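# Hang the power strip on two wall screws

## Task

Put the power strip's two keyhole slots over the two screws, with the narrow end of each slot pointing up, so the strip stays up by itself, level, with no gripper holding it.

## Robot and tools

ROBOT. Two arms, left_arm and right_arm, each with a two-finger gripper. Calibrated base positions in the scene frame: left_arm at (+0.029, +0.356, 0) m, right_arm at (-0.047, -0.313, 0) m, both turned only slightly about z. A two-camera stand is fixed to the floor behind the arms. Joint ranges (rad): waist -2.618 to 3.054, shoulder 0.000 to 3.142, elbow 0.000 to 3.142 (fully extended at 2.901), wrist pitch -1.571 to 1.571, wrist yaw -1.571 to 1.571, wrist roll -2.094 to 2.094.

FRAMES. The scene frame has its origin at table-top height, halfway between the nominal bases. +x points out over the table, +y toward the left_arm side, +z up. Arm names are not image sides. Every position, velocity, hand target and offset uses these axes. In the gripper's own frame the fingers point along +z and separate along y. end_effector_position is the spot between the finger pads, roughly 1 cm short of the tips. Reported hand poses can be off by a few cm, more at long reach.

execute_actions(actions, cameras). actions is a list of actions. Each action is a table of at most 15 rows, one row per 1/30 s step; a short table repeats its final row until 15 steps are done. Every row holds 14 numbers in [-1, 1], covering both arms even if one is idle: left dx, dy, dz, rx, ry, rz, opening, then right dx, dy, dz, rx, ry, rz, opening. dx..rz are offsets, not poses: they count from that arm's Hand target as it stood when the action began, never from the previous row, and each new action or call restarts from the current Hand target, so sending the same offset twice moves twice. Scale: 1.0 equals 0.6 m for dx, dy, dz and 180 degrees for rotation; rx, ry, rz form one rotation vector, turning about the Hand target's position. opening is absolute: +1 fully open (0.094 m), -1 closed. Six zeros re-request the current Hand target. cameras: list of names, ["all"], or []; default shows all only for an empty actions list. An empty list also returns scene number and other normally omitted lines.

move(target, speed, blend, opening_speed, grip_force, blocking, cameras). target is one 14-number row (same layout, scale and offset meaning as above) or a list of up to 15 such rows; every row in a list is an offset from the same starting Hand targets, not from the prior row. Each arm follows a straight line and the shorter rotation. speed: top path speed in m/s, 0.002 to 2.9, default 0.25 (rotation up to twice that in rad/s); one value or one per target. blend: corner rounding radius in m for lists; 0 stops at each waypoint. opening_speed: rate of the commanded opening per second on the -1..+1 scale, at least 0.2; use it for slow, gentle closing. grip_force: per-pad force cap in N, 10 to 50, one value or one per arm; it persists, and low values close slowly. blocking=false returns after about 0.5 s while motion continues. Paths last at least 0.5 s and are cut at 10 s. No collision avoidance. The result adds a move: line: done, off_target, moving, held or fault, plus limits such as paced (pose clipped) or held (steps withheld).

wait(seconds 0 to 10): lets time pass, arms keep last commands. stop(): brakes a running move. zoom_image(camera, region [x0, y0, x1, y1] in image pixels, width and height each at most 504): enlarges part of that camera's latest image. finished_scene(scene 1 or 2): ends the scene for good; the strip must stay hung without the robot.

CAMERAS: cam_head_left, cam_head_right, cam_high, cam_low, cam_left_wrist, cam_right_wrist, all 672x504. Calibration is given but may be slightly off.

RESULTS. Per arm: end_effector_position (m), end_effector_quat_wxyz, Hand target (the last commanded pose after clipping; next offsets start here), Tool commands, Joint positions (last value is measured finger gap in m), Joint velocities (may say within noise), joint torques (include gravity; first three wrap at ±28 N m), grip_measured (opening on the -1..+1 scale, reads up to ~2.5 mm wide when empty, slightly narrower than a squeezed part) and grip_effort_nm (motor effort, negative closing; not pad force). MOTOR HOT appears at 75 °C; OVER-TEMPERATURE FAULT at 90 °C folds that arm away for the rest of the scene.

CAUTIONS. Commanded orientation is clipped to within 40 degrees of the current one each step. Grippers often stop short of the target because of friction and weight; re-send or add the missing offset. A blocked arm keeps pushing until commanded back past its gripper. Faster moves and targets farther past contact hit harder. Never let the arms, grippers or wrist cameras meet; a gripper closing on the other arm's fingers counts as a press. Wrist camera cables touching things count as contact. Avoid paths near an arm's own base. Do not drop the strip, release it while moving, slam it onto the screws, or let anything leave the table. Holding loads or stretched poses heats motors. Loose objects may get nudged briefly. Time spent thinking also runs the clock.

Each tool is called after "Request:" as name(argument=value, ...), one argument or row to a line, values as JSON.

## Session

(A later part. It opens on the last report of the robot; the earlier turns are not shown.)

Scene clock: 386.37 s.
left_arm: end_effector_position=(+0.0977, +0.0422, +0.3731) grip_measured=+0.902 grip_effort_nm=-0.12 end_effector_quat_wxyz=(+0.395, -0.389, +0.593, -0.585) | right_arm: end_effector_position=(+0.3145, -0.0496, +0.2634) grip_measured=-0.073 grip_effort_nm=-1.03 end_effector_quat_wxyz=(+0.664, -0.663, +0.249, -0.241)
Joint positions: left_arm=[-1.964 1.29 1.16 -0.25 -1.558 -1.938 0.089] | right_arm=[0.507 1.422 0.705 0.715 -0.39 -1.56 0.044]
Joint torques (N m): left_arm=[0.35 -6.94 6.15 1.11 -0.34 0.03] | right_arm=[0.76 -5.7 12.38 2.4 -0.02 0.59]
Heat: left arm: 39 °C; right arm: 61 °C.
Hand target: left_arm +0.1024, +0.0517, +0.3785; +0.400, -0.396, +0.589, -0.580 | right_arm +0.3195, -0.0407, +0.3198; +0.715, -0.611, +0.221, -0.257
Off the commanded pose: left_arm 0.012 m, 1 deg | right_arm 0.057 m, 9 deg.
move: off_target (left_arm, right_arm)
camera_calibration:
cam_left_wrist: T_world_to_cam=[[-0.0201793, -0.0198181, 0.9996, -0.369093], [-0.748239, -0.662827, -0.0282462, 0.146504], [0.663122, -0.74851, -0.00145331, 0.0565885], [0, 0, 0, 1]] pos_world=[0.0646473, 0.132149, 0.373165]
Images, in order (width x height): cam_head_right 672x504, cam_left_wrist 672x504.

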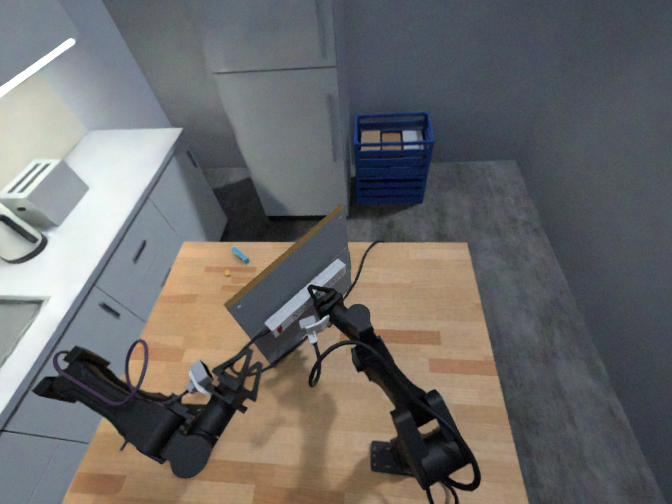

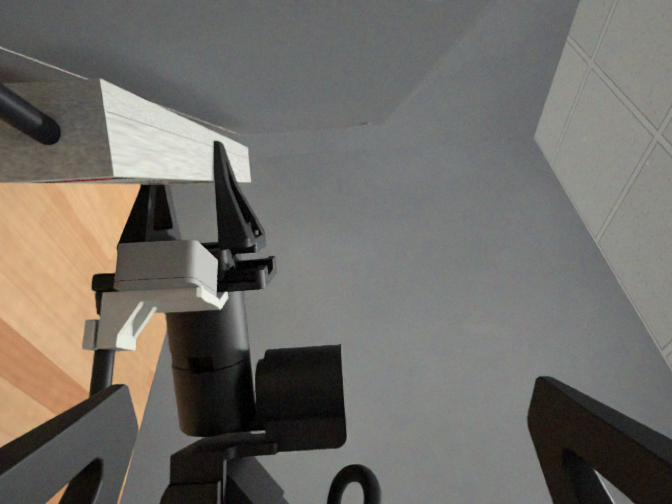

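Request:
move(
  target=[
    [0,0,0,0,0,0,0.9,0.002,-0.037,0,0,0,0,-0.35],
    [0,0,0,0,0,0,0.9,0.022,-0.014,0,0,0,0,-0.35],
  ],
  speed=0.06,
  blend=[0.005,0],
  cameras=["cam_left_wrist","cam_head_right"],
)

Request:
zoom_image(
  camera="cam_left_wrist",
  region=[0, 40, 320, 280],
)

Request:
zoom_image(
  camera="cam_head_right",
  region=[210, 200, 370, 360],
)

Scene clock: 395.63 s.
left_arm: end_effector_position=(+0.0977, +0.0422, +0.3731) grip_measured=+0.902 grip_effort_nm=-0.12 end_effector_quat_wxyz=(+0.395, -0.389, +0.593, -0.585) | right_arm: end_effector_position=(+0.3295, -0.0590, +0.2636) grip_measured=-0.073 grip_effort_nm=-1.02 end_effector_quat_wxyz=(+0.663, -0.660, +0.253, -0.245)
Joint positions: left_arm=[-1.964 1.29 1.16 -0.25 -1.558 -1.938 0.089] | right_arm=[0.461 1.457 0.733 0.724 -0.423 -1.558 0.044]
Joint torques (N m): left_arm=[0.35 -6.94 6.16 1.1 -0.35 0.03] | right_arm=[0.58 -5.97 12.26 2.38 -0.16 0.6]
Heat: left arm: 39 °C; right arm: 61 °C.
Hand target: left_arm +0.1024, +0.0517, +0.3785; +0.400, -0.396, +0.589, -0.580 | right_arm +0.3328, -0.0492, +0.3197; +0.715, -0.611, +0.221, -0.257
Off the commanded pose: left_arm 0.012 m, 1 deg | right_arm 0.057 m, 9 deg.
move: off_target (left_arm, right_arm)
camera_calibration:
cam_left_wrist: T_world_to_cam=[[-0.0201793, -0.0198181, 0.9996, -0.369093], [-0.748239, -0.662827, -0.0282462, 0.146504], [0.663122, -0.74851, -0.00145331, 0.0565885], [0, 0, 0, 1]] pos_world=[0.0646473, 0.132149, 0.373165]
Images, in order (width x height): cam_head_right 672x504, cam_left_wrist 672x504.

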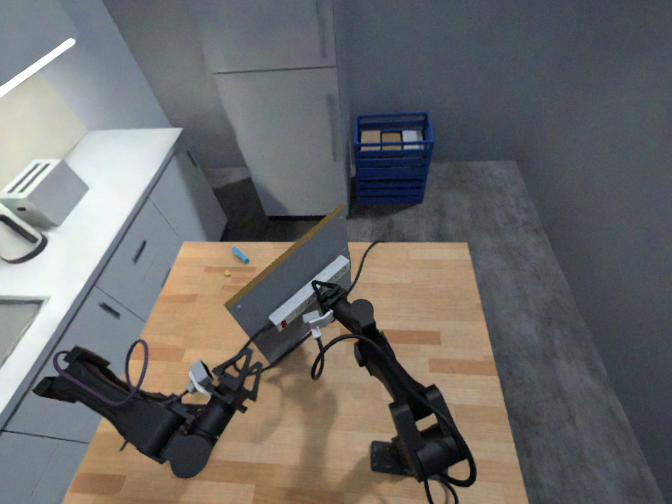

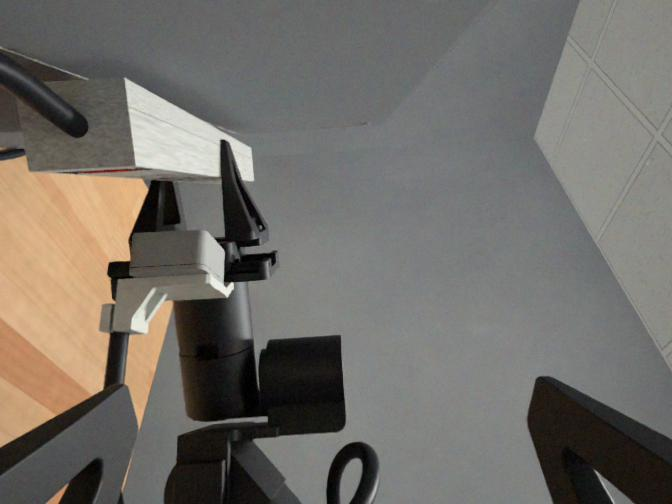

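Scaled by 1.575.

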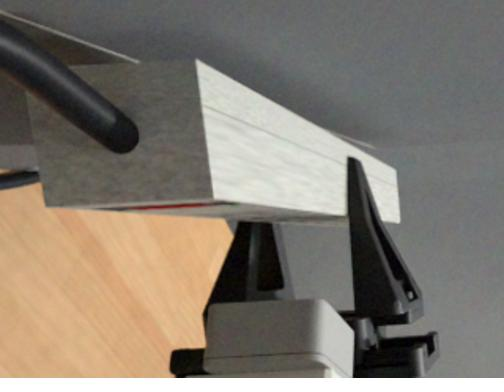

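Scaled by 3.150.

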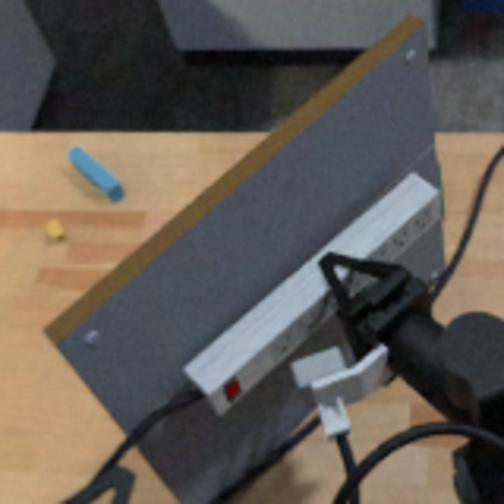

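Request:
move(
  target=[
    [0,0,0,0,0,0,0.9,-0.015,-0.018,0.0,-0.010,-0.012,0.006,-0.35],
    [0,0,0,0,0,0,0.9,0.00,0.004,-0.005,-0.010,-0.012,0.006,-0.35],
  ],
  speed=0.06,
  blend=[0.005,0],
  cameras=["cam_left_wrist","cam_head_right"],
)

Request:
zoom_image(
  camera="cam_left_wrist",
  region=[0, 40, 320, 280],
)

Request:
zoom_image(
  camera="cam_head_right",
  region=[210, 200, 370, 360],
)

Scene clock: 415.97 s.
left_arm: end_effector_position=(+0.0977, +0.0422, +0.3731) grip_measured=+0.902 grip_effort_nm=-0.12 end_effector_quat_wxyz=(+0.395, -0.389, +0.593, -0.585) | right_arm: end_effector_position=(+0.3291, -0.0554, +0.2622) grip_measured=-0.073 grip_effort_nm=-1.02 end_effector_quat_wxyz=(+0.666, -0.665, +0.233, -0.245)
Joint positions: left_arm=[-1.964 1.29 1.16 -0.25 -1.558 -1.938 0.089] | right_arm=[0.456 1.478 0.737 0.75 -0.459 -1.582 0.044]
Joint torques (N m): left_arm=[0.38 -6.93 6.13 1.09 -0.35 0.02] | right_arm=[0.76 -6.02 12.27 2.37 -0.13 0.41]
Heat: left arm: 39 °C; right arm: 66 °C.
Hand target: left_arm +0.1024, +0.0517, +0.3785; +0.400, -0.396, +0.589, -0.580 | right_arm +0.3328, -0.0468, +0.3167; +0.712, -0.619, +0.197, -0.265
Off the commanded pose: left_arm 0.012 m, 1 deg | right_arm 0.055 m, 9 deg.
move: off_target (left_arm, right_arm)
camera_calibration:
cam_left_wrist: T_world_to_cam=[[-0.0201793, -0.0198181, 0.9996, -0.369093], [-0.748239, -0.662827, -0.0282462, 0.146504], [0.663122, -0.74851, -0.00145331, 0.0565885], [0, 0, 0, 1]] pos_world=[0.0646473, 0.132149, 0.373165]
Images, in order (width x height): cam_head_right 672x504, cam_left_wrist 672x504.

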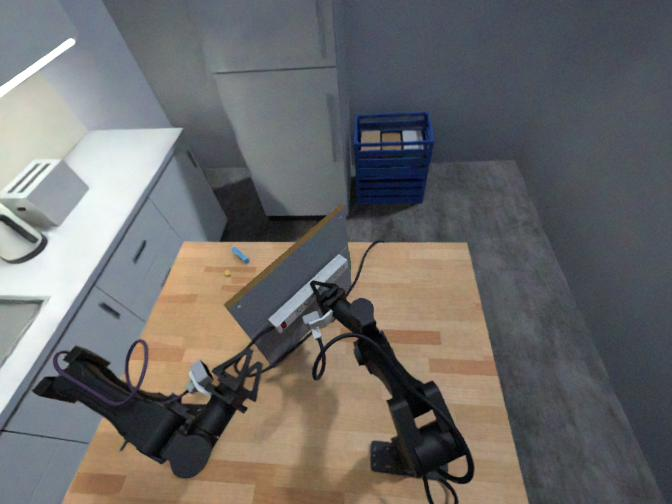

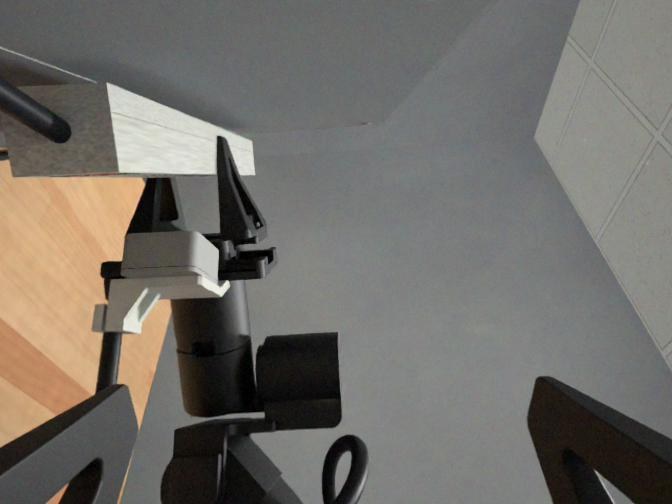

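Scaled by 1.575.

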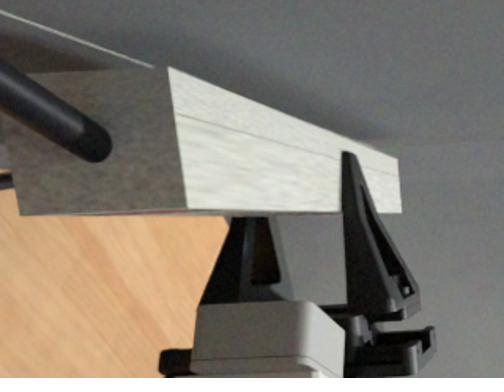

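Scaled by 3.150.

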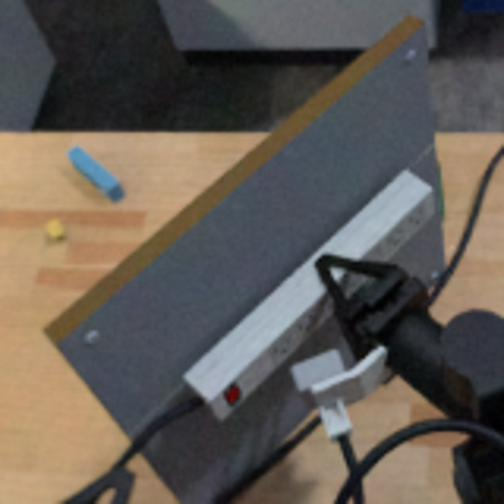

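Request:
move(
  target=[0,0,0,0,0,0,0.9,0.024,0.029,0.012,0,0,0,-0.35],
  speed=0.04,
  cameras=["cam_left_wrist"],
)

Request:
zoom_image(
  camera="cam_left_wrist",
  region=[0, 40, 320, 280],
)

Scene clock: 422.40 s.
left_arm: end_effector_position=(+0.0977, +0.0422, +0.3731) grip_measured=+0.902 grip_effort_nm=-0.12 end_effector_quat_wxyz=(+0.395, -0.389, +0.593, -0.585) | right_arm: end_effector_position=(+0.3316, -0.0490, +0.2683) grip_measured=-0.073 grip_effort_nm=-1.03 end_effector_quat_wxyz=(+0.668, -0.665, +0.225, -0.245)
Joint positions: left_arm=[-1.964 1.29 1.16 -0.25 -1.558 -1.938 0.089] | right_arm=[0.466 1.492 0.77 0.736 -0.461 -1.589 0.044]
Joint torques (N m): left_arm=[0.32 -6.97 6.17 1.11 -0.34 0.02] | right_arm=[2.52 -3.6 15.86 2.21 0.14 0.47]
Heat: left arm: 39 °C; right arm: 66 °C.
Hand target: left_arm +0.1024, +0.0517, +0.3785; +0.400, -0.396, +0.589, -0.580 | right_arm +0.3472, -0.0293, +0.3239; +0.712, -0.619, +0.197, -0.265
Off the commanded pose: left_arm 0.012 m, 1 deg | right_arm 0.061 m, 8 deg.
move: off_target (left_arm, right_arm)
camera_calibration:
cam_left_wrist: T_world_to_cam=[[-0.0201793, -0.0198181, 0.9996, -0.369093], [-0.748239, -0.662827, -0.0282462, 0.146504], [0.663122, -0.74851, -0.00145331, 0.0565885], [0, 0, 0, 1]] pos_world=[0.0646473, 0.132149, 0.373165]
Images, in order (width x height): cam_left_wrist 672x504.

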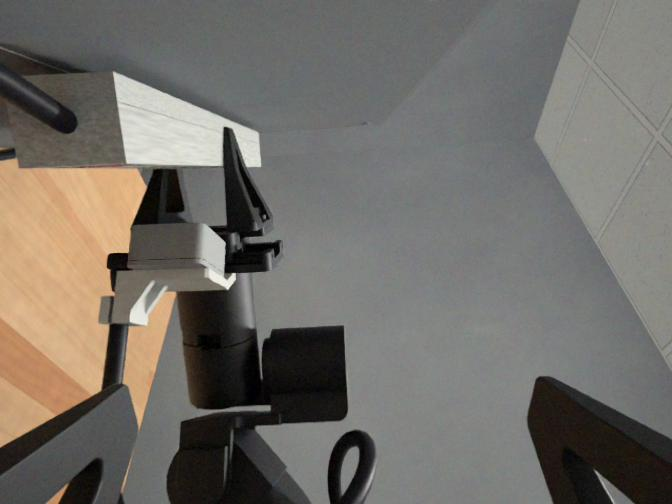

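Scaled by 1.575.

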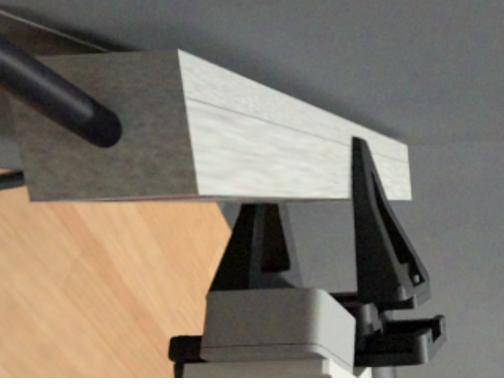

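Request:
move(
  target=[0,0,0,0,0,0,0.9,0,0,-0.02,0,0,0,-0.35],
  speed=0.04,
  cameras=["cam_left_wrist"],
)

Request:
zoom_image(
  camera="cam_left_wrist",
  region=[0, 40, 320, 280],
)

Scene clock: 440.50 s.
left_arm: end_effector_position=(+0.0977, +0.0422, +0.3731) grip_measured=+0.902 grip_effort_nm=-0.12 end_effector_quat_wxyz=(+0.395, -0.389, +0.593, -0.585) | right_arm: end_effector_position=(+0.3319, -0.0489, +0.2684) grip_measured=-0.073 grip_effort_nm=-1.03 end_effector_quat_wxyz=(+0.671, -0.665, +0.221, -0.244)
Joint positions: left_arm=[-1.964 1.29 1.16 -0.25 -1.558 -1.938 0.089] | right_arm=[0.462 1.498 0.77 0.749 -0.473 -1.588 0.044]
Joint torques (N m): left_arm=[0.34 -6.91 6.17 1.09 -0.34 0.03] | right_arm=[3.11 -2.28 14.09 2.55 0.24 0.43]
Heat: left arm: 39 °C; right arm: 63 °C.
Hand target: left_arm +0.1024, +0.0517, +0.3785; +0.400, -0.396, +0.589, -0.580 | right_arm +0.3472, -0.0294, +0.3120; +0.712, -0.619, +0.197, -0.265
Off the commanded pose: left_arm 0.012 m, 1 deg | right_arm 0.050 m, 8 deg.
move: off_target (left_arm, right_arm)
camera_calibration:
cam_left_wrist: T_world_to_cam=[[-0.0201793, -0.0198181, 0.9996, -0.369093], [-0.748239, -0.662827, -0.0282462, 0.146504], [0.663122, -0.74851, -0.00145331, 0.0565885], [0, 0, 0, 1]] pos_world=[0.0646473, 0.132149, 0.373165]
Images, in order (width x height): cam_left_wrist 672x504.

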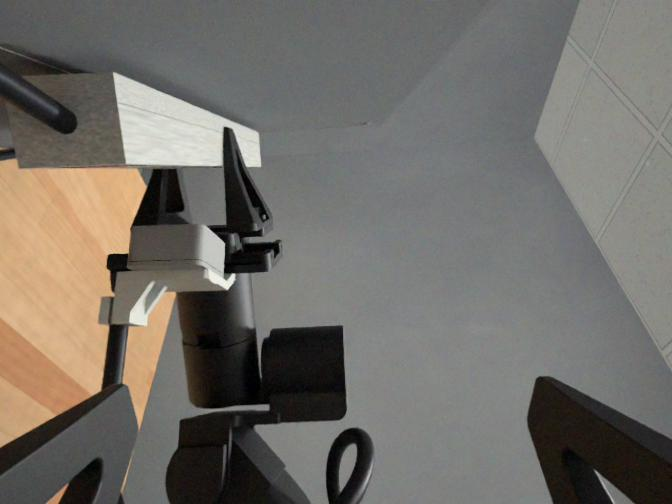

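Scaled by 1.575.

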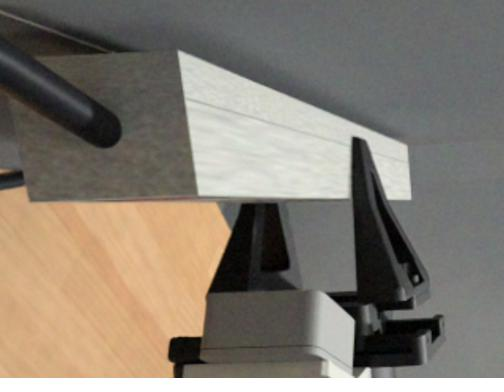

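Request:
move(
  target=[0,0,0,0,0,0,0.9,0,0,-0.02,0,0,0,-0.35],
  speed=0.04,
)

Request:
move(
  target=[0,0,0,0,0,0,0.9,0,0,-0.02,0,0,0,-0.35],
  speed=0.04,
  cameras=["cam_left_wrist"],
)

Request:
zoom_image(
  camera="cam_left_wrist",
  region=[0, 40, 320, 280],
)

Scene clock: 446.90 s.
left_arm: end_effector_position=(+0.0977, +0.0422, +0.3731) grip_measured=+0.902 grip_effort_nm=-0.12 end_effector_quat_wxyz=(+0.395, -0.389, +0.593, -0.585) | right_arm: end_effector_position=(+0.3361, -0.0459, +0.2712) grip_measured=-0.073 grip_effort_nm=-1.02 end_effector_quat_wxyz=(+0.683, -0.653, +0.214, -0.248)
Joint positions: left_arm=[-1.964 1.29 1.16 -0.25 -1.558 -1.938 0.089] | right_arm=[0.463 1.535 0.774 0.822 -0.475 -1.574 0.044]
Joint torques (N m): left_arm=[0.34 -6.97 6.16 1.1 -0.34 0.04] | right_arm=[3.23 -2.45 12.12 2.33 0.38 0.31]
Heat: left arm: 39 °C; right arm: 65 °C.
Hand target: left_arm +0.1024, +0.0517, +0.3785; +0.400, -0.396, +0.589, -0.580 | right_arm +0.3472, -0.0294, +0.3000; +0.712, -0.619, +0.197, -0.265
Off the commanded pose: left_arm 0.012 m, 1 deg | right_arm 0.035 m, 6 deg.
move: off_target (left_arm, right_arm)

Scene clock: 447.97 s.
left_arm: end_effector_position=(+0.0977, +0.0422, +0.3731) grip_measured=+0.902 grip_effort_nm=-0.12 end_effector_quat_wxyz=(+0.395, -0.389, +0.593, -0.585) | right_arm: end_effector_position=(+0.3359, -0.0462, +0.2704) grip_measured=-0.073 grip_effort_nm=-1.02 end_effector_quat_wxyz=(+0.693, -0.644, +0.209, -0.250)
Joint positions: left_arm=[-1.964 1.29 1.16 -0.25 -1.558 -1.938 0.089] | right_arm=[0.46 1.557 0.757 0.896 -0.483 -1.559 0.044]
Joint torques (N m): left_arm=[0.31 -6.95 6.15 1.11 -0.35 0.03] | right_arm=[3.51 -1.77 11.62 2.09 0.46 0.15]
Heat: left arm: 39 °C; right arm: 65 °C.
Hand target: left_arm +0.1024, +0.0517, +0.3785; +0.400, -0.396, +0.589, -0.580 | right_arm +0.3472, -0.0293, +0.2879; +0.712, -0.619, +0.198, -0.265
Off the commanded pose: left_arm 0.012 m, 1 deg | right_arm 0.027 m, 4 deg.
move: off_target (left_arm, right_arm)
camera_calibration:
cam_left_wrist: T_world_to_cam=[[-0.0201793, -0.0198181, 0.9996, -0.369093], [-0.748239, -0.662827, -0.0282462, 0.146504], [0.663122, -0.74851, -0.00145331, 0.0565885], [0, 0, 0, 1]] pos_world=[0.0646473, 0.132149, 0.373165]
Images, in order (width x height): cam_left_wrist 672x504.

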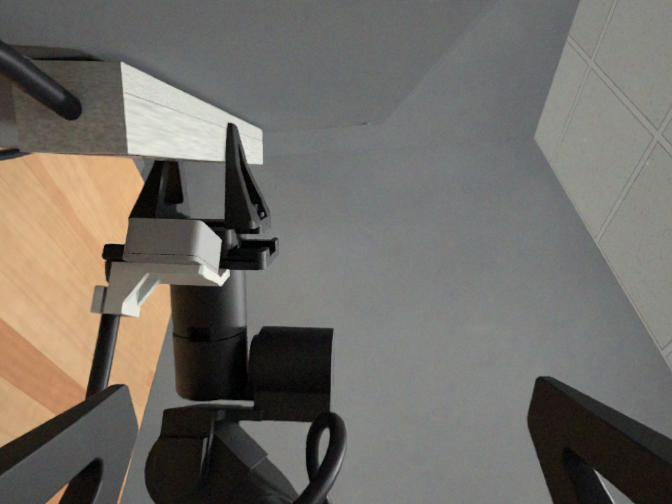

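Scaled by 1.575.

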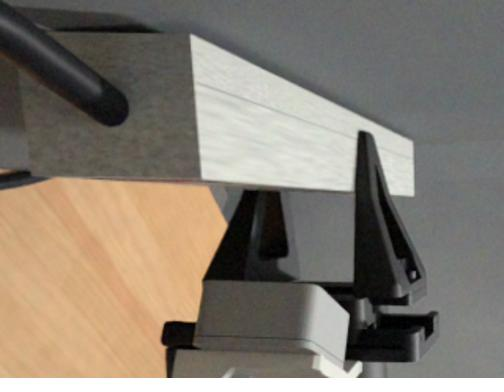

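Request:
move(
  target=[0,0,0,0,0,0,0.9,-0.008,-0.01,-0.03,0,0,0,-0.35],
  speed=0.04,
  cameras=["cam_left_wrist","cam_head_right"],
)

Request:
zoom_image(
  camera="cam_left_wrist",
  region=[0, 40, 320, 280],
)

Request:
zoom_image(
  camera="cam_head_right",
  region=[210, 200, 370, 360],
)

Scene clock: 456.93 s.
left_arm: end_effector_position=(+0.0977, +0.0422, +0.3731) grip_measured=+0.902 grip_effort_nm=-0.12 end_effector_quat_wxyz=(+0.395, -0.389, +0.593, -0.585) | right_arm: end_effector_position=(+0.3350, -0.0474, +0.2684) grip_measured=-0.073 grip_effort_nm=-1.02 end_effector_quat_wxyz=(+0.710, -0.624, +0.200, -0.259)
Joint positions: left_arm=[-1.964 1.29 1.16 -0.25 -1.558 -1.938 0.089] | right_arm=[0.459 1.602 0.721 1.041 -0.48 -1.536 0.044]
Joint torques (N m): left_arm=[0.36 -6.91 6.17 1.1 -0.35 0.03] | right_arm=[2.65 -3.04 9.48 1.49 0.33 -0.11]
Heat: left arm: 39 °C; right arm: 63 °C.
Hand target: left_arm +0.1024, +0.0517, +0.3785; +0.400, -0.396, +0.589, -0.580 | right_arm +0.3424, -0.0355, +0.2699; +0.712, -0.619, +0.198, -0.265
Off the commanded pose: left_arm 0.012 m, 1 deg | right_arm 0.014 m, 1 deg.
move: off_target (left_arm, right_arm)
camera_calibration:
cam_left_wrist: T_world_to_cam=[[-0.0201793, -0.0198181, 0.9996, -0.369093], [-0.748239, -0.662827, -0.0282462, 0.146504], [0.663122, -0.74851, -0.00145331, 0.0565885], [0, 0, 0, 1]] pos_world=[0.0646473, 0.132149, 0.373165]
Images, in order (width x height): cam_head_right 672x504, cam_left_wrist 672x504.

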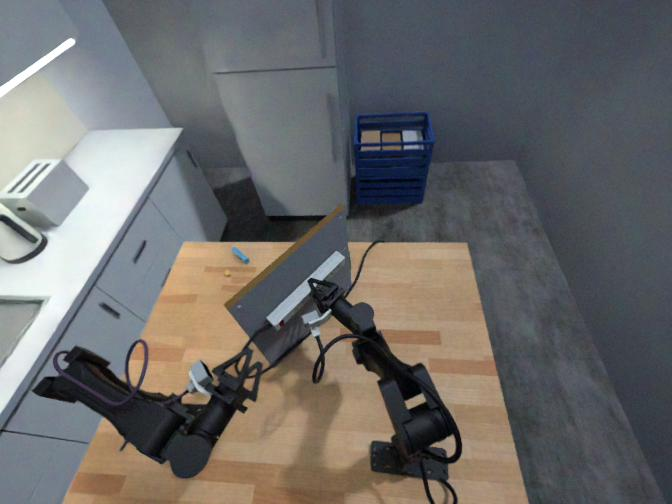

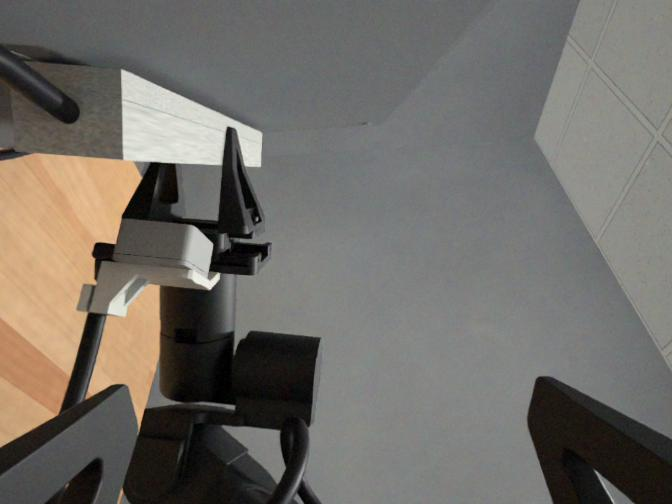

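Scaled by 1.575.

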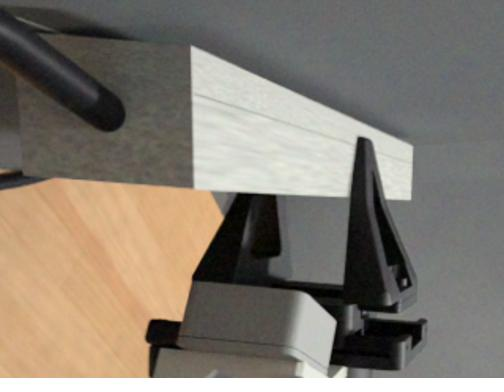

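Scaled by 3.150.

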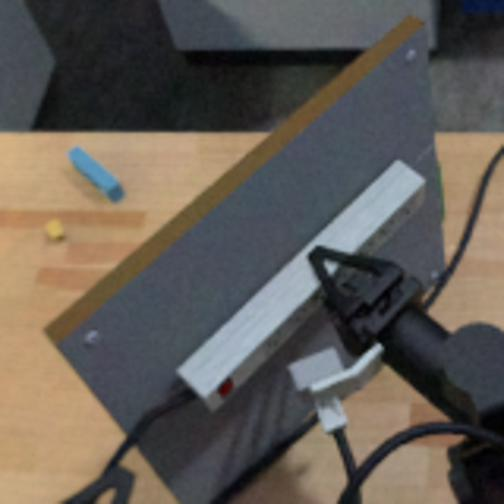

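Request:
move(
  target=[0,0,0,0,0,0,0.9,0.008,0.01,0,-0.03,0.025,0,-0.35],
  speed=0.05,
  cameras=["cam_left_wrist"],
)

Request:
zoom_image(
  camera="cam_left_wrist",
  region=[0, 40, 320, 280],
)

Scene clock: 462.80 s.
left_arm: end_effector_position=(+0.0977, +0.0422, +0.3731) grip_measured=+0.902 grip_effort_nm=-0.12 end_effector_quat_wxyz=(+0.395, -0.389, +0.593, -0.585) | right_arm: end_effector_position=(+0.3359, -0.0465, +0.2684) grip_measured=-0.073 grip_effort_nm=-1.03 end_effector_quat_wxyz=(+0.684, -0.651, +0.212, -0.251)
Joint positions: left_arm=[-1.964 1.29 1.16 -0.25 -1.558 -1.938 0.089] | right_arm=[0.462 1.544 0.762 0.853 -0.475 -1.575 0.044]
Joint torques (N m): left_arm=[0.31 -6.95 6.16 1.12 -0.34 0.03] | right_arm=[3.14 -3.04 12.9 0.8 0.28 -0.23]
Heat: left arm: 39 °C; right arm: 62 °C.
Hand target: left_arm +0.1024, +0.0517, +0.3785; +0.400, -0.396, +0.589, -0.580 | right_arm +0.3471, -0.0293, +0.2700; +0.674, -0.662, +0.212, -0.250
Off the commanded pose: left_arm 0.012 m, 1 deg | right_arm 0.020 m, 2 deg.
move: off_target (left_arm, right_arm)
camera_calibration:
cam_left_wrist: T_world_to_cam=[[-0.0201793, -0.0198181, 0.9996, -0.369093], [-0.748239, -0.662827, -0.0282462, 0.146504], [0.663122, -0.74851, -0.00145331, 0.0565885], [0, 0, 0, 1]] pos_world=[0.0646473, 0.132149, 0.373165]
Images, in order (width x height): cam_left_wrist 672x504.

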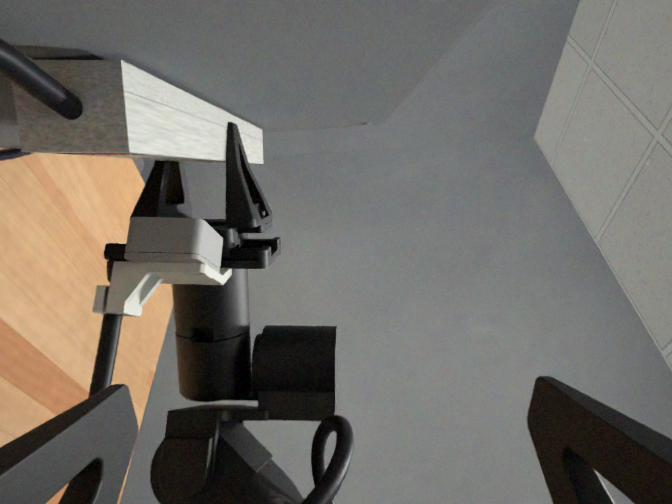

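Scaled by 1.575.

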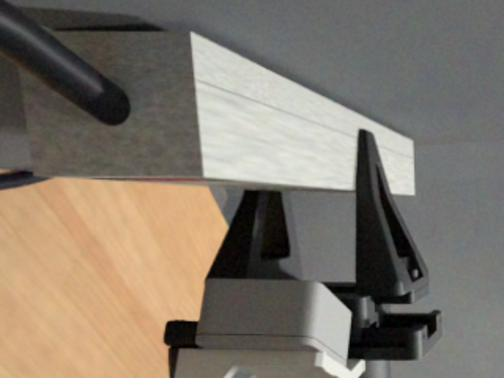

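Request:
move(
  target=[0,0,0,0,0,0,0.9,-0.008,-0.01,-0.035,0,0,0,-0.35],
  speed=0.05,
  cameras=["cam_left_wrist"],
)

Request:
zoom_image(
  camera="cam_left_wrist",
  region=[0, 40, 320, 280],
)

Scene clock: 472.10 s.
left_arm: end_effector_position=(+0.0977, +0.0422, +0.3731) grip_measured=+0.902 grip_effort_nm=-0.12 end_effector_quat_wxyz=(+0.395, -0.389, +0.593, -0.585) | right_arm: end_effector_position=(+0.3355, -0.0465, +0.2687) grip_measured=-0.073 grip_effort_nm=-1.02 end_effector_quat_wxyz=(+0.689, -0.646, +0.208, -0.254)
Joint positions: left_arm=[-1.964 1.29 1.16 -0.25 -1.558 -1.938 0.089] | right_arm=[0.462 1.554 0.752 0.889 -0.475 -1.572 0.044]
Joint torques (N m): left_arm=[0.35 -6.94 6.16 1.1 -0.34 0.03] | right_arm=[2.3 -2.39 7.71 1.27 0.2 -0.32]
Heat: left arm: 39 °C; right arm: 58 °C.
Hand target: left_arm +0.1024, +0.0517, +0.3785; +0.400, -0.396, +0.589, -0.580 | right_arm +0.3423, -0.0353, +0.2489; +0.674, -0.662, +0.213, -0.250
Off the commanded pose: left_arm 0.012 m, 1 deg | right_arm 0.024 m, 3 deg.
move: off_target (left_arm, right_arm)
camera_calibration:
cam_left_wrist: T_world_to_cam=[[-0.0201793, -0.0198181, 0.9996, -0.369093], [-0.748239, -0.662827, -0.0282462, 0.146504], [0.663122, -0.74851, -0.00145331, 0.0565885], [0, 0, 0, 1]] pos_world=[0.0646473, 0.132149, 0.373165]
Images, in order (width x height): cam_left_wrist 672x504.

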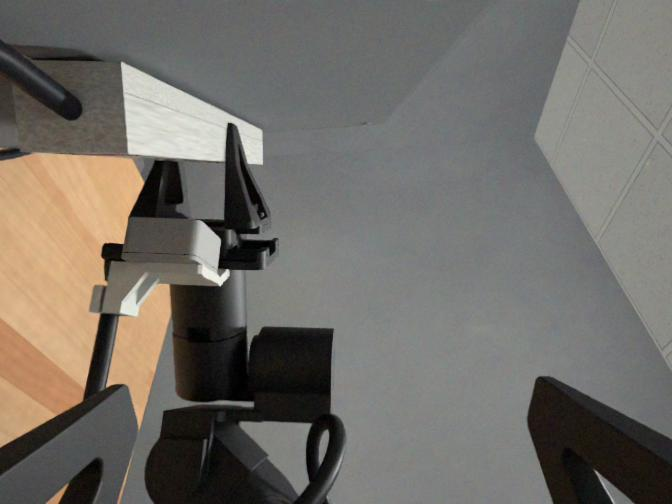

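Scaled by 1.575.

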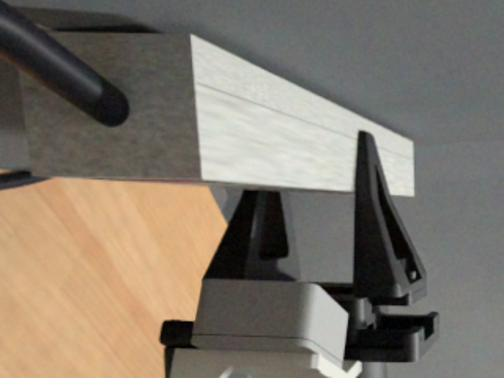

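Request:
move(
  target=[0,0,0,0,0,0,0.9,-0.008,-0.01,-0.035,0,0,0,-0.35],
  speed=0.05,
  cameras=["cam_left_wrist"],
)

Request:
zoom_image(
  camera="cam_left_wrist",
  region=[0, 40, 320, 280],
)

Scene clock: 478.40 s.
left_arm: end_effector_position=(+0.0977, +0.0422, +0.3731) grip_measured=+0.902 grip_effort_nm=-0.12 end_effector_quat_wxyz=(+0.395, -0.389, +0.593, -0.585) | right_arm: end_effector_position=(+0.3342, -0.0477, +0.2676) grip_measured=-0.073 grip_effort_nm=-1.02 end_effector_quat_wxyz=(+0.707, -0.625, +0.196, -0.266)
Joint positions: left_arm=[-1.964 1.29 1.16 -0.25 -1.558 -1.938 0.089] | right_arm=[0.462 1.6 0.714 1.046 -0.472 -1.553 0.044]
Joint torques (N m): left_arm=[0.32 -6.95 6.13 1.1 -0.34 0.03] | right_arm=[0.95 -3.82 4.77 0.74 0.08 -0.47]
Heat: left arm: 39 °C; right arm: 57 °C.
Hand target: left_arm +0.1024, +0.0517, +0.3785; +0.400, -0.396, +0.589, -0.580 | right_arm +0.3375, -0.0413, +0.2280; +0.674, -0.662, +0.213, -0.250
Off the commanded pose: left_arm 0.012 m, 1 deg | right_arm 0.040 m, 6 deg.
move: off_target (left_arm, right_arm)
camera_calibration:
cam_left_wrist: T_world_to_cam=[[-0.0201793, -0.0198181, 0.9996, -0.369093], [-0.748239, -0.662827, -0.0282462, 0.146504], [0.663122, -0.74851, -0.00145331, 0.0565885], [0, 0, 0, 1]] pos_world=[0.0646473, 0.132149, 0.373165]
Images, in order (width x height): cam_left_wrist 672x504.

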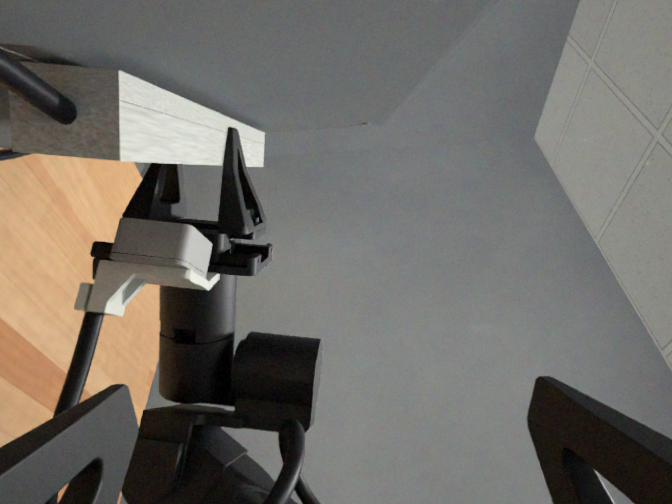

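Scaled by 1.575.

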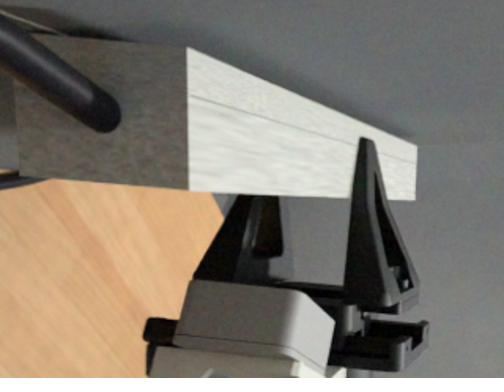

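Request:
move(
  target=[0,0,0,0,0,0,0.9,-0.02,-0.024,0,0,0,0,-0.35],
  speed=0.05,
  cameras=["cam_left_wrist"],
)

Request:
zoom_image(
  camera="cam_left_wrist",
  region=[0, 40, 320, 280],
)

Scene clock: 482.87 s.
left_arm: end_effector_position=(+0.0977, +0.0422, +0.3731) grip_measured=+0.902 grip_effort_nm=-0.12 end_effector_quat_wxyz=(+0.395, -0.389, +0.593, -0.585) | right_arm: end_effector_position=(+0.3308, -0.0537, +0.2669) grip_measured=-0.073 grip_effort_nm=-1.03 end_effector_quat_wxyz=(+0.708, -0.619, +0.195, -0.279)
Joint positions: left_arm=[-1.964 1.29 1.16 -0.25 -1.558 -1.938 0.089] | right_arm=[0.457 1.59 0.681 1.086 -0.46 -1.562 0.044]
Joint torques (N m): left_arm=[0.32 -6.94 6.15 1.11 -0.34 0.03] | right_arm=[-1.06 -6.58 2.82 0.54 -0.25 -0.27]
Heat: left arm: 39 °C; right arm: 56 °C.
Hand target: left_arm +0.1024, +0.0517, +0.3785; +0.400, -0.396, +0.589, -0.580 | right_arm +0.3256, -0.0558, +0.2281; +0.674, -0.662, +0.212, -0.250
Off the commanded pose: left_arm 0.012 m, 1 deg | right_arm 0.039 m, 7 deg.
move: off_target (left_arm, right_arm)
camera_calibration:
cam_left_wrist: T_world_to_cam=[[-0.0201793, -0.0198181, 0.9996, -0.369093], [-0.748239, -0.662827, -0.0282462, 0.146504], [0.663122, -0.74851, -0.00145331, 0.0565885], [0, 0, 0, 1]] pos_world=[0.0646473, 0.132149, 0.373165]
Images, in order (width x height): cam_left_wrist 672x504.

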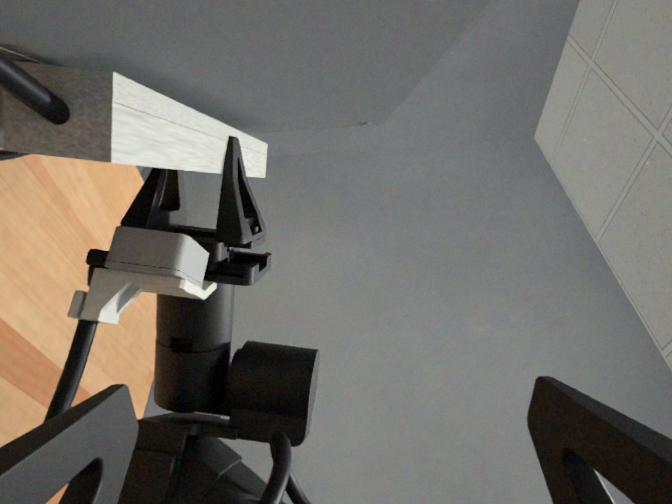

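Scaled by 1.575.

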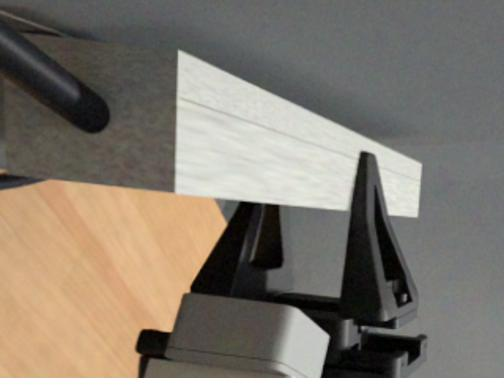

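Request:
move(
  target=[0,0,0,0,0,0,0.9,0.042,0.05,0.06,0,0,0.016,-0.35],
  speed=0.05,
  cameras=["cam_left_wrist"],
)

Request:
zoom_image(
  camera="cam_left_wrist",
  region=[0, 40, 320, 280],
)

Scene clock: 491.03 s.
left_arm: end_effector_position=(+0.0977, +0.0422, +0.3731) grip_measured=+0.902 grip_effort_nm=-0.12 end_effector_quat_wxyz=(+0.395, -0.389, +0.593, -0.585) | right_arm: end_effector_position=(+0.3347, -0.0468, +0.2689) grip_measured=-0.073 grip_effort_nm=-1.02 end_effector_quat_wxyz=(+0.694, -0.648, +0.188, -0.249)
Joint positions: left_arm=[-1.964 1.29 1.16 -0.25 -1.558 -1.938 0.089] | right_arm=[0.443 1.57 0.756 0.916 -0.531 -1.58 0.044]
Joint torques (N m): left_arm=[0.34 -6.94 6.17 1.1 -0.34 0.03] | right_arm=[2.99 -2.11 14.26 0.55 0.13 -0.14]
Heat: left arm: 39 °C; right arm: 54 °C.
Hand target: left_arm +0.1024, +0.0517, +0.3785; +0.400, -0.396, +0.589, -0.580 | right_arm +0.3508, -0.0257, +0.2638; +0.680, -0.667, +0.196, -0.233
Off the commanded pose: left_arm 0.012 m, 1 deg | right_arm 0.027 m, 3 deg.
move: off_target (left_arm, right_arm)
camera_calibration:
cam_left_wrist: T_world_to_cam=[[-0.0201793, -0.0198181, 0.9996, -0.369093], [-0.748239, -0.662827, -0.0282462, 0.146504], [0.663122, -0.74851, -0.00145331, 0.0565885], [0, 0, 0, 1]] pos_world=[0.0646473, 0.132149, 0.373165]
Images, in order (width x height): cam_left_wrist 672x504.

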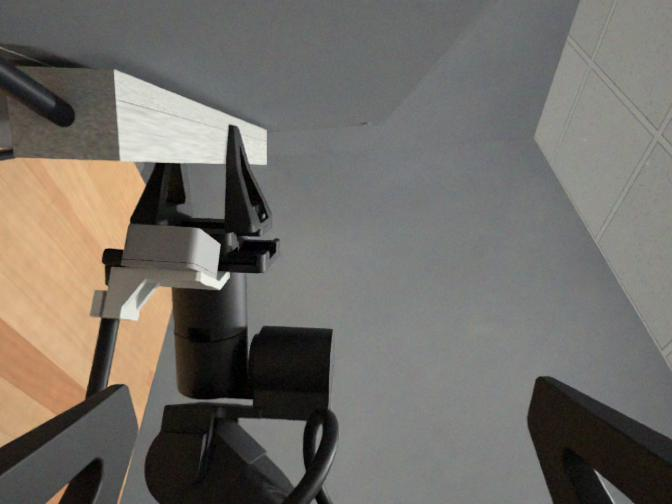

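Scaled by 1.575.

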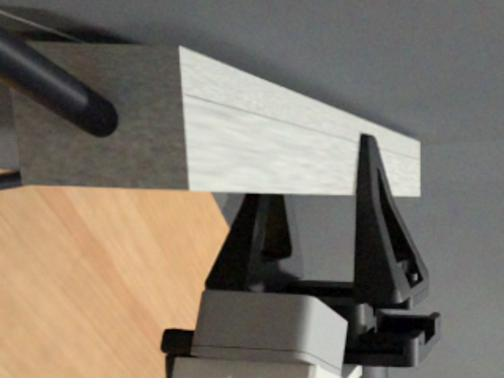

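Request:
move(
  target=[0,0,0,0,0,0,0.9,0.003,0.003,0.0,0.008,0.0095,0.0,-0.35],
  speed=0.05,
)

Request:
move(
  target=[0,0,0,0,0,0,0.9,0.003,0.003,0.0,0.008,0.0095,0.0,-0.35],
  speed=0.05,
  cameras=["cam_left_wrist"],
)

Request:
zoom_image(
  camera="cam_left_wrist",
  region=[0, 40, 320, 280],
)

Scene clock: 500.67 s.
left_arm: end_effector_position=(+0.0977, +0.0422, +0.3731) grip_measured=+0.902 grip_effort_nm=-0.12 end_effector_quat_wxyz=(+0.395, -0.389, +0.593, -0.585) | right_arm: end_effector_position=(+0.3347, -0.0467, +0.2692) grip_measured=-0.073 grip_effort_nm=-1.02 end_effector_quat_wxyz=(+0.695, -0.648, +0.190, -0.247)
Joint positions: left_arm=[-1.964 1.29 1.16 -0.25 -1.558 -1.938 0.089] | right_arm=[0.443 1.569 0.757 0.914 -0.531 -1.575 0.044]
Joint torques (N m): left_arm=[0.31 -6.95 6.17 1.11 -0.34 0.03] | right_arm=[3.45 -1.55 14.46 0.56 0.27 0.19]
Heat: left arm: 39 °C; right arm: 53 °C.
Hand target: left_arm +0.1024, +0.0517, +0.3785; +0.400, -0.396, +0.589, -0.580 | right_arm +0.3526, -0.0239, +0.2639; +0.685, -0.662, +0.209, -0.220
Off the commanded pose: left_arm 0.012 m, 1 deg | right_arm 0.029 m, 4 deg.
move: off_target (left_arm, right_arm)

Scene clock: 501.37 s.
left_arm: end_effector_position=(+0.0977, +0.0422, +0.3731) grip_measured=+0.902 grip_effort_nm=-0.12 end_effector_quat_wxyz=(+0.395, -0.389, +0.593, -0.585) | right_arm: end_effector_position=(+0.3348, -0.0466, +0.2690) grip_measured=-0.073 grip_effort_nm=-1.02 end_effector_quat_wxyz=(+0.696, -0.648, +0.192, -0.245)
Joint positions: left_arm=[-1.964 1.29 1.16 -0.25 -1.558 -1.938 0.089] | right_arm=[0.443 1.57 0.758 0.914 -0.532 -1.569 0.044]
Joint torques (N m): left_arm=[0.36 -6.95 6.16 1.1 -0.34 0.03] | right_arm=[3.56 -0.91 15.05 0.67 0.34 0.57]
Heat: left arm: 39 °C; right arm: 53 °C.
Hand target: left_arm +0.1024, +0.0517, +0.3785; +0.400, -0.396, +0.589, -0.580 | right_arm +0.3544, -0.0221, +0.2638; +0.690, -0.657, +0.222, -0.208
Off the commanded pose: left_arm 0.012 m, 1 deg | right_arm 0.032 m, 6 deg.
move: off_target (left_arm, right_arm)
camera_calibration:
cam_left_wrist: T_world_to_cam=[[-0.0201793, -0.0198181, 0.9996, -0.369093], [-0.748239, -0.662827, -0.0282462, 0.146504], [0.663122, -0.74851, -0.00145331, 0.0565885], [0, 0, 0, 1]] pos_world=[0.0646473, 0.132149, 0.373165]
Images, in order (width x height): cam_left_wrist 672x504.

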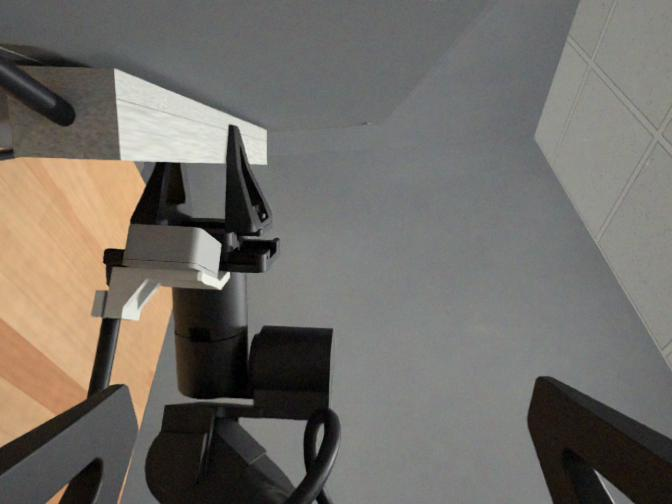

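Scaled by 1.575.

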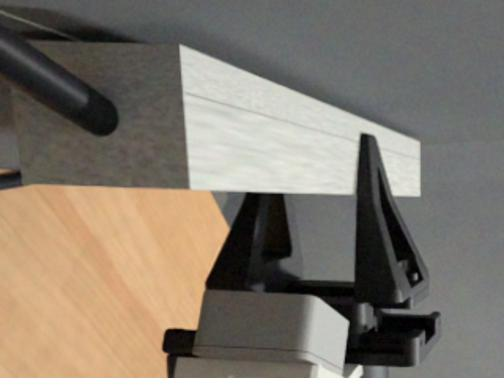

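Request:
move(
  target=[
    [0,0,0,0,0,0,0.9,-0.012,-0.015,0.01,-0.026,0.022,0,-0.35],
    [0,0,0,0,0,0,0.9,0.01,0.012,0.01,-0.026,0.022,0,-0.35],
  ],
  speed=0.05,
  cameras=["cam_left_wrist"],
)

Request:
zoom_image(
  camera="cam_left_wrist",
  region=[0, 40, 320, 280],
)

Scene clock: 507.60 s.
left_arm: end_effector_position=(+0.0977, +0.0422, +0.3731) grip_measured=+0.902 grip_effort_nm=-0.12 end_effector_quat_wxyz=(+0.395, -0.389, +0.593, -0.585) | right_arm: end_effector_position=(+0.3364, -0.0447, +0.2699) grip_measured=-0.073 grip_effort_nm=-1.02 end_effector_quat_wxyz=(+0.656, -0.692, +0.206, -0.222)
Joint positions: left_arm=[-1.964 1.29 1.16 -0.25 -1.558 -1.938 0.089] | right_arm=[0.44 1.508 0.855 0.604 -0.547 -1.634 0.044]
Joint torques (N m): left_arm=[0.34 -6.94 6.16 1.11 -0.34 0.02] | right_arm=[5.04 1.2 16.57 1.13 0.52 0.75]
Heat: left arm: 38 °C; right arm: 52 °C.
Hand target: left_arm +0.1024, +0.0517, +0.3785; +0.400, -0.396, +0.589, -0.580 | right_arm +0.3605, -0.0150, +0.2699; +0.655, -0.691, +0.237, -0.194
Off the commanded pose: left_arm 0.012 m, 1 deg | right_arm 0.038 m, 5 deg.
move: off_target (left_arm, right_arm)
camera_calibration:
cam_left_wrist: T_world_to_cam=[[-0.0201793, -0.0198181, 0.9996, -0.369093], [-0.748239, -0.662827, -0.0282462, 0.146504], [0.663122, -0.74851, -0.00145331, 0.0565885], [0, 0, 0, 1]] pos_world=[0.0646473, 0.132149, 0.373165]
Images, in order (width x height): cam_left_wrist 672x504.

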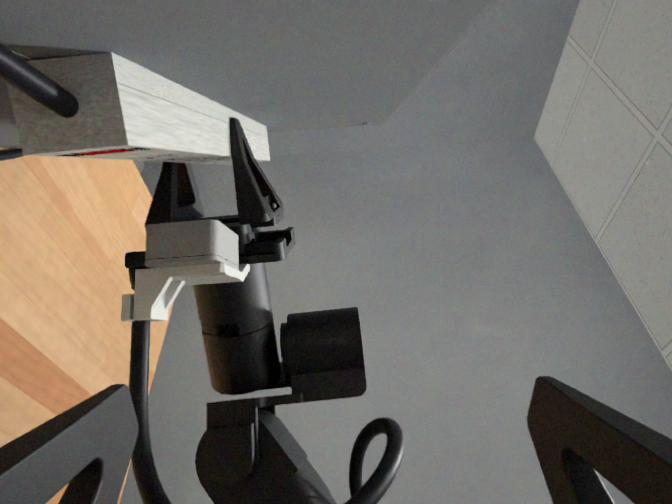

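Scaled by 1.575.

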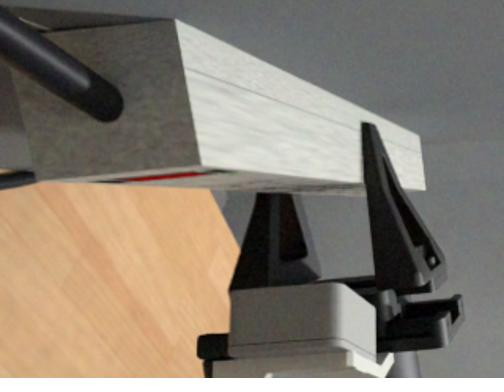

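Request:
move(
  target=[0,0,0,0,0,0,0.9,0.003,0.004,-0.01,0.02,-0.017,0,-0.35],
  speed=0.05,
  cameras=["cam_left_wrist"],
)

Request:
zoom_image(
  camera="cam_left_wrist",
  region=[0, 40, 320, 280],
)

Scene clock: 513.93 s.
left_arm: end_effector_position=(+0.0977, +0.0422, +0.3731) grip_measured=+0.902 grip_effort_nm=-0.12 end_effector_quat_wxyz=(+0.395, -0.389, +0.593, -0.585) | right_arm: end_effector_position=(+0.3374, -0.0435, +0.2709) grip_measured=-0.073 grip_effort_nm=-1.02 end_effector_quat_wxyz=(+0.675, -0.683, +0.185, -0.206)
Joint positions: left_arm=[-1.964 1.29 1.16 -0.25 -1.558 -1.938 0.089] | right_arm=[0.415 1.55 0.855 0.692 -0.628 -1.605 0.044]
Joint torques (N m): left_arm=[0.31 -6.91 6.19 1.11 -0.35 0.02] | right_arm=[7.34 1.39 12.08 1.94 1.18 0.78]
Heat: left arm: 38 °C; right arm: 52 °C.
Hand target: left_arm +0.1024, +0.0517, +0.3785; +0.400, -0.396, +0.589, -0.580 | right_arm +0.3622, -0.0126, +0.2639; +0.682, -0.665, +0.225, -0.205
Off the commanded pose: left_arm 0.012 m, 1 deg | right_arm 0.040 m, 5 deg.
move: off_target (left_arm, right_arm)
camera_calibration:
cam_left_wrist: T_world_to_cam=[[-0.0201793, -0.0198181, 0.9996, -0.369093], [-0.748239, -0.662827, -0.0282462, 0.146504], [0.663122, -0.74851, -0.00145331, 0.0565885], [0, 0, 0, 1]] pos_world=[0.0646473, 0.132149, 0.373165]
Images, in order (width x height): cam_left_wrist 672x504.

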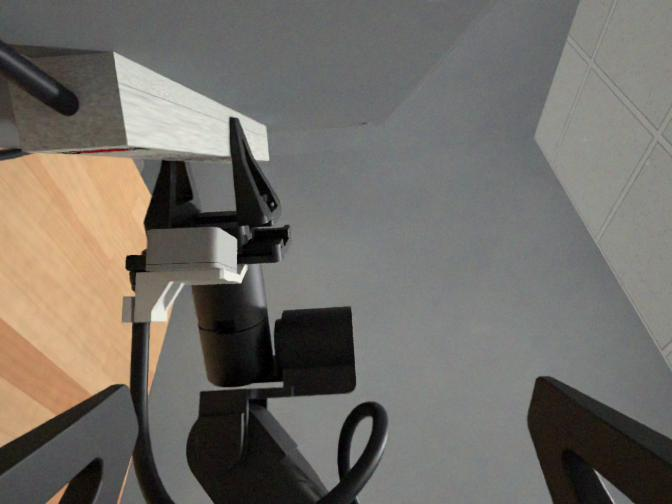

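Scaled by 1.575.

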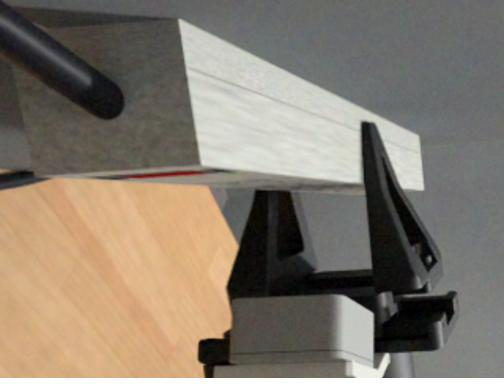

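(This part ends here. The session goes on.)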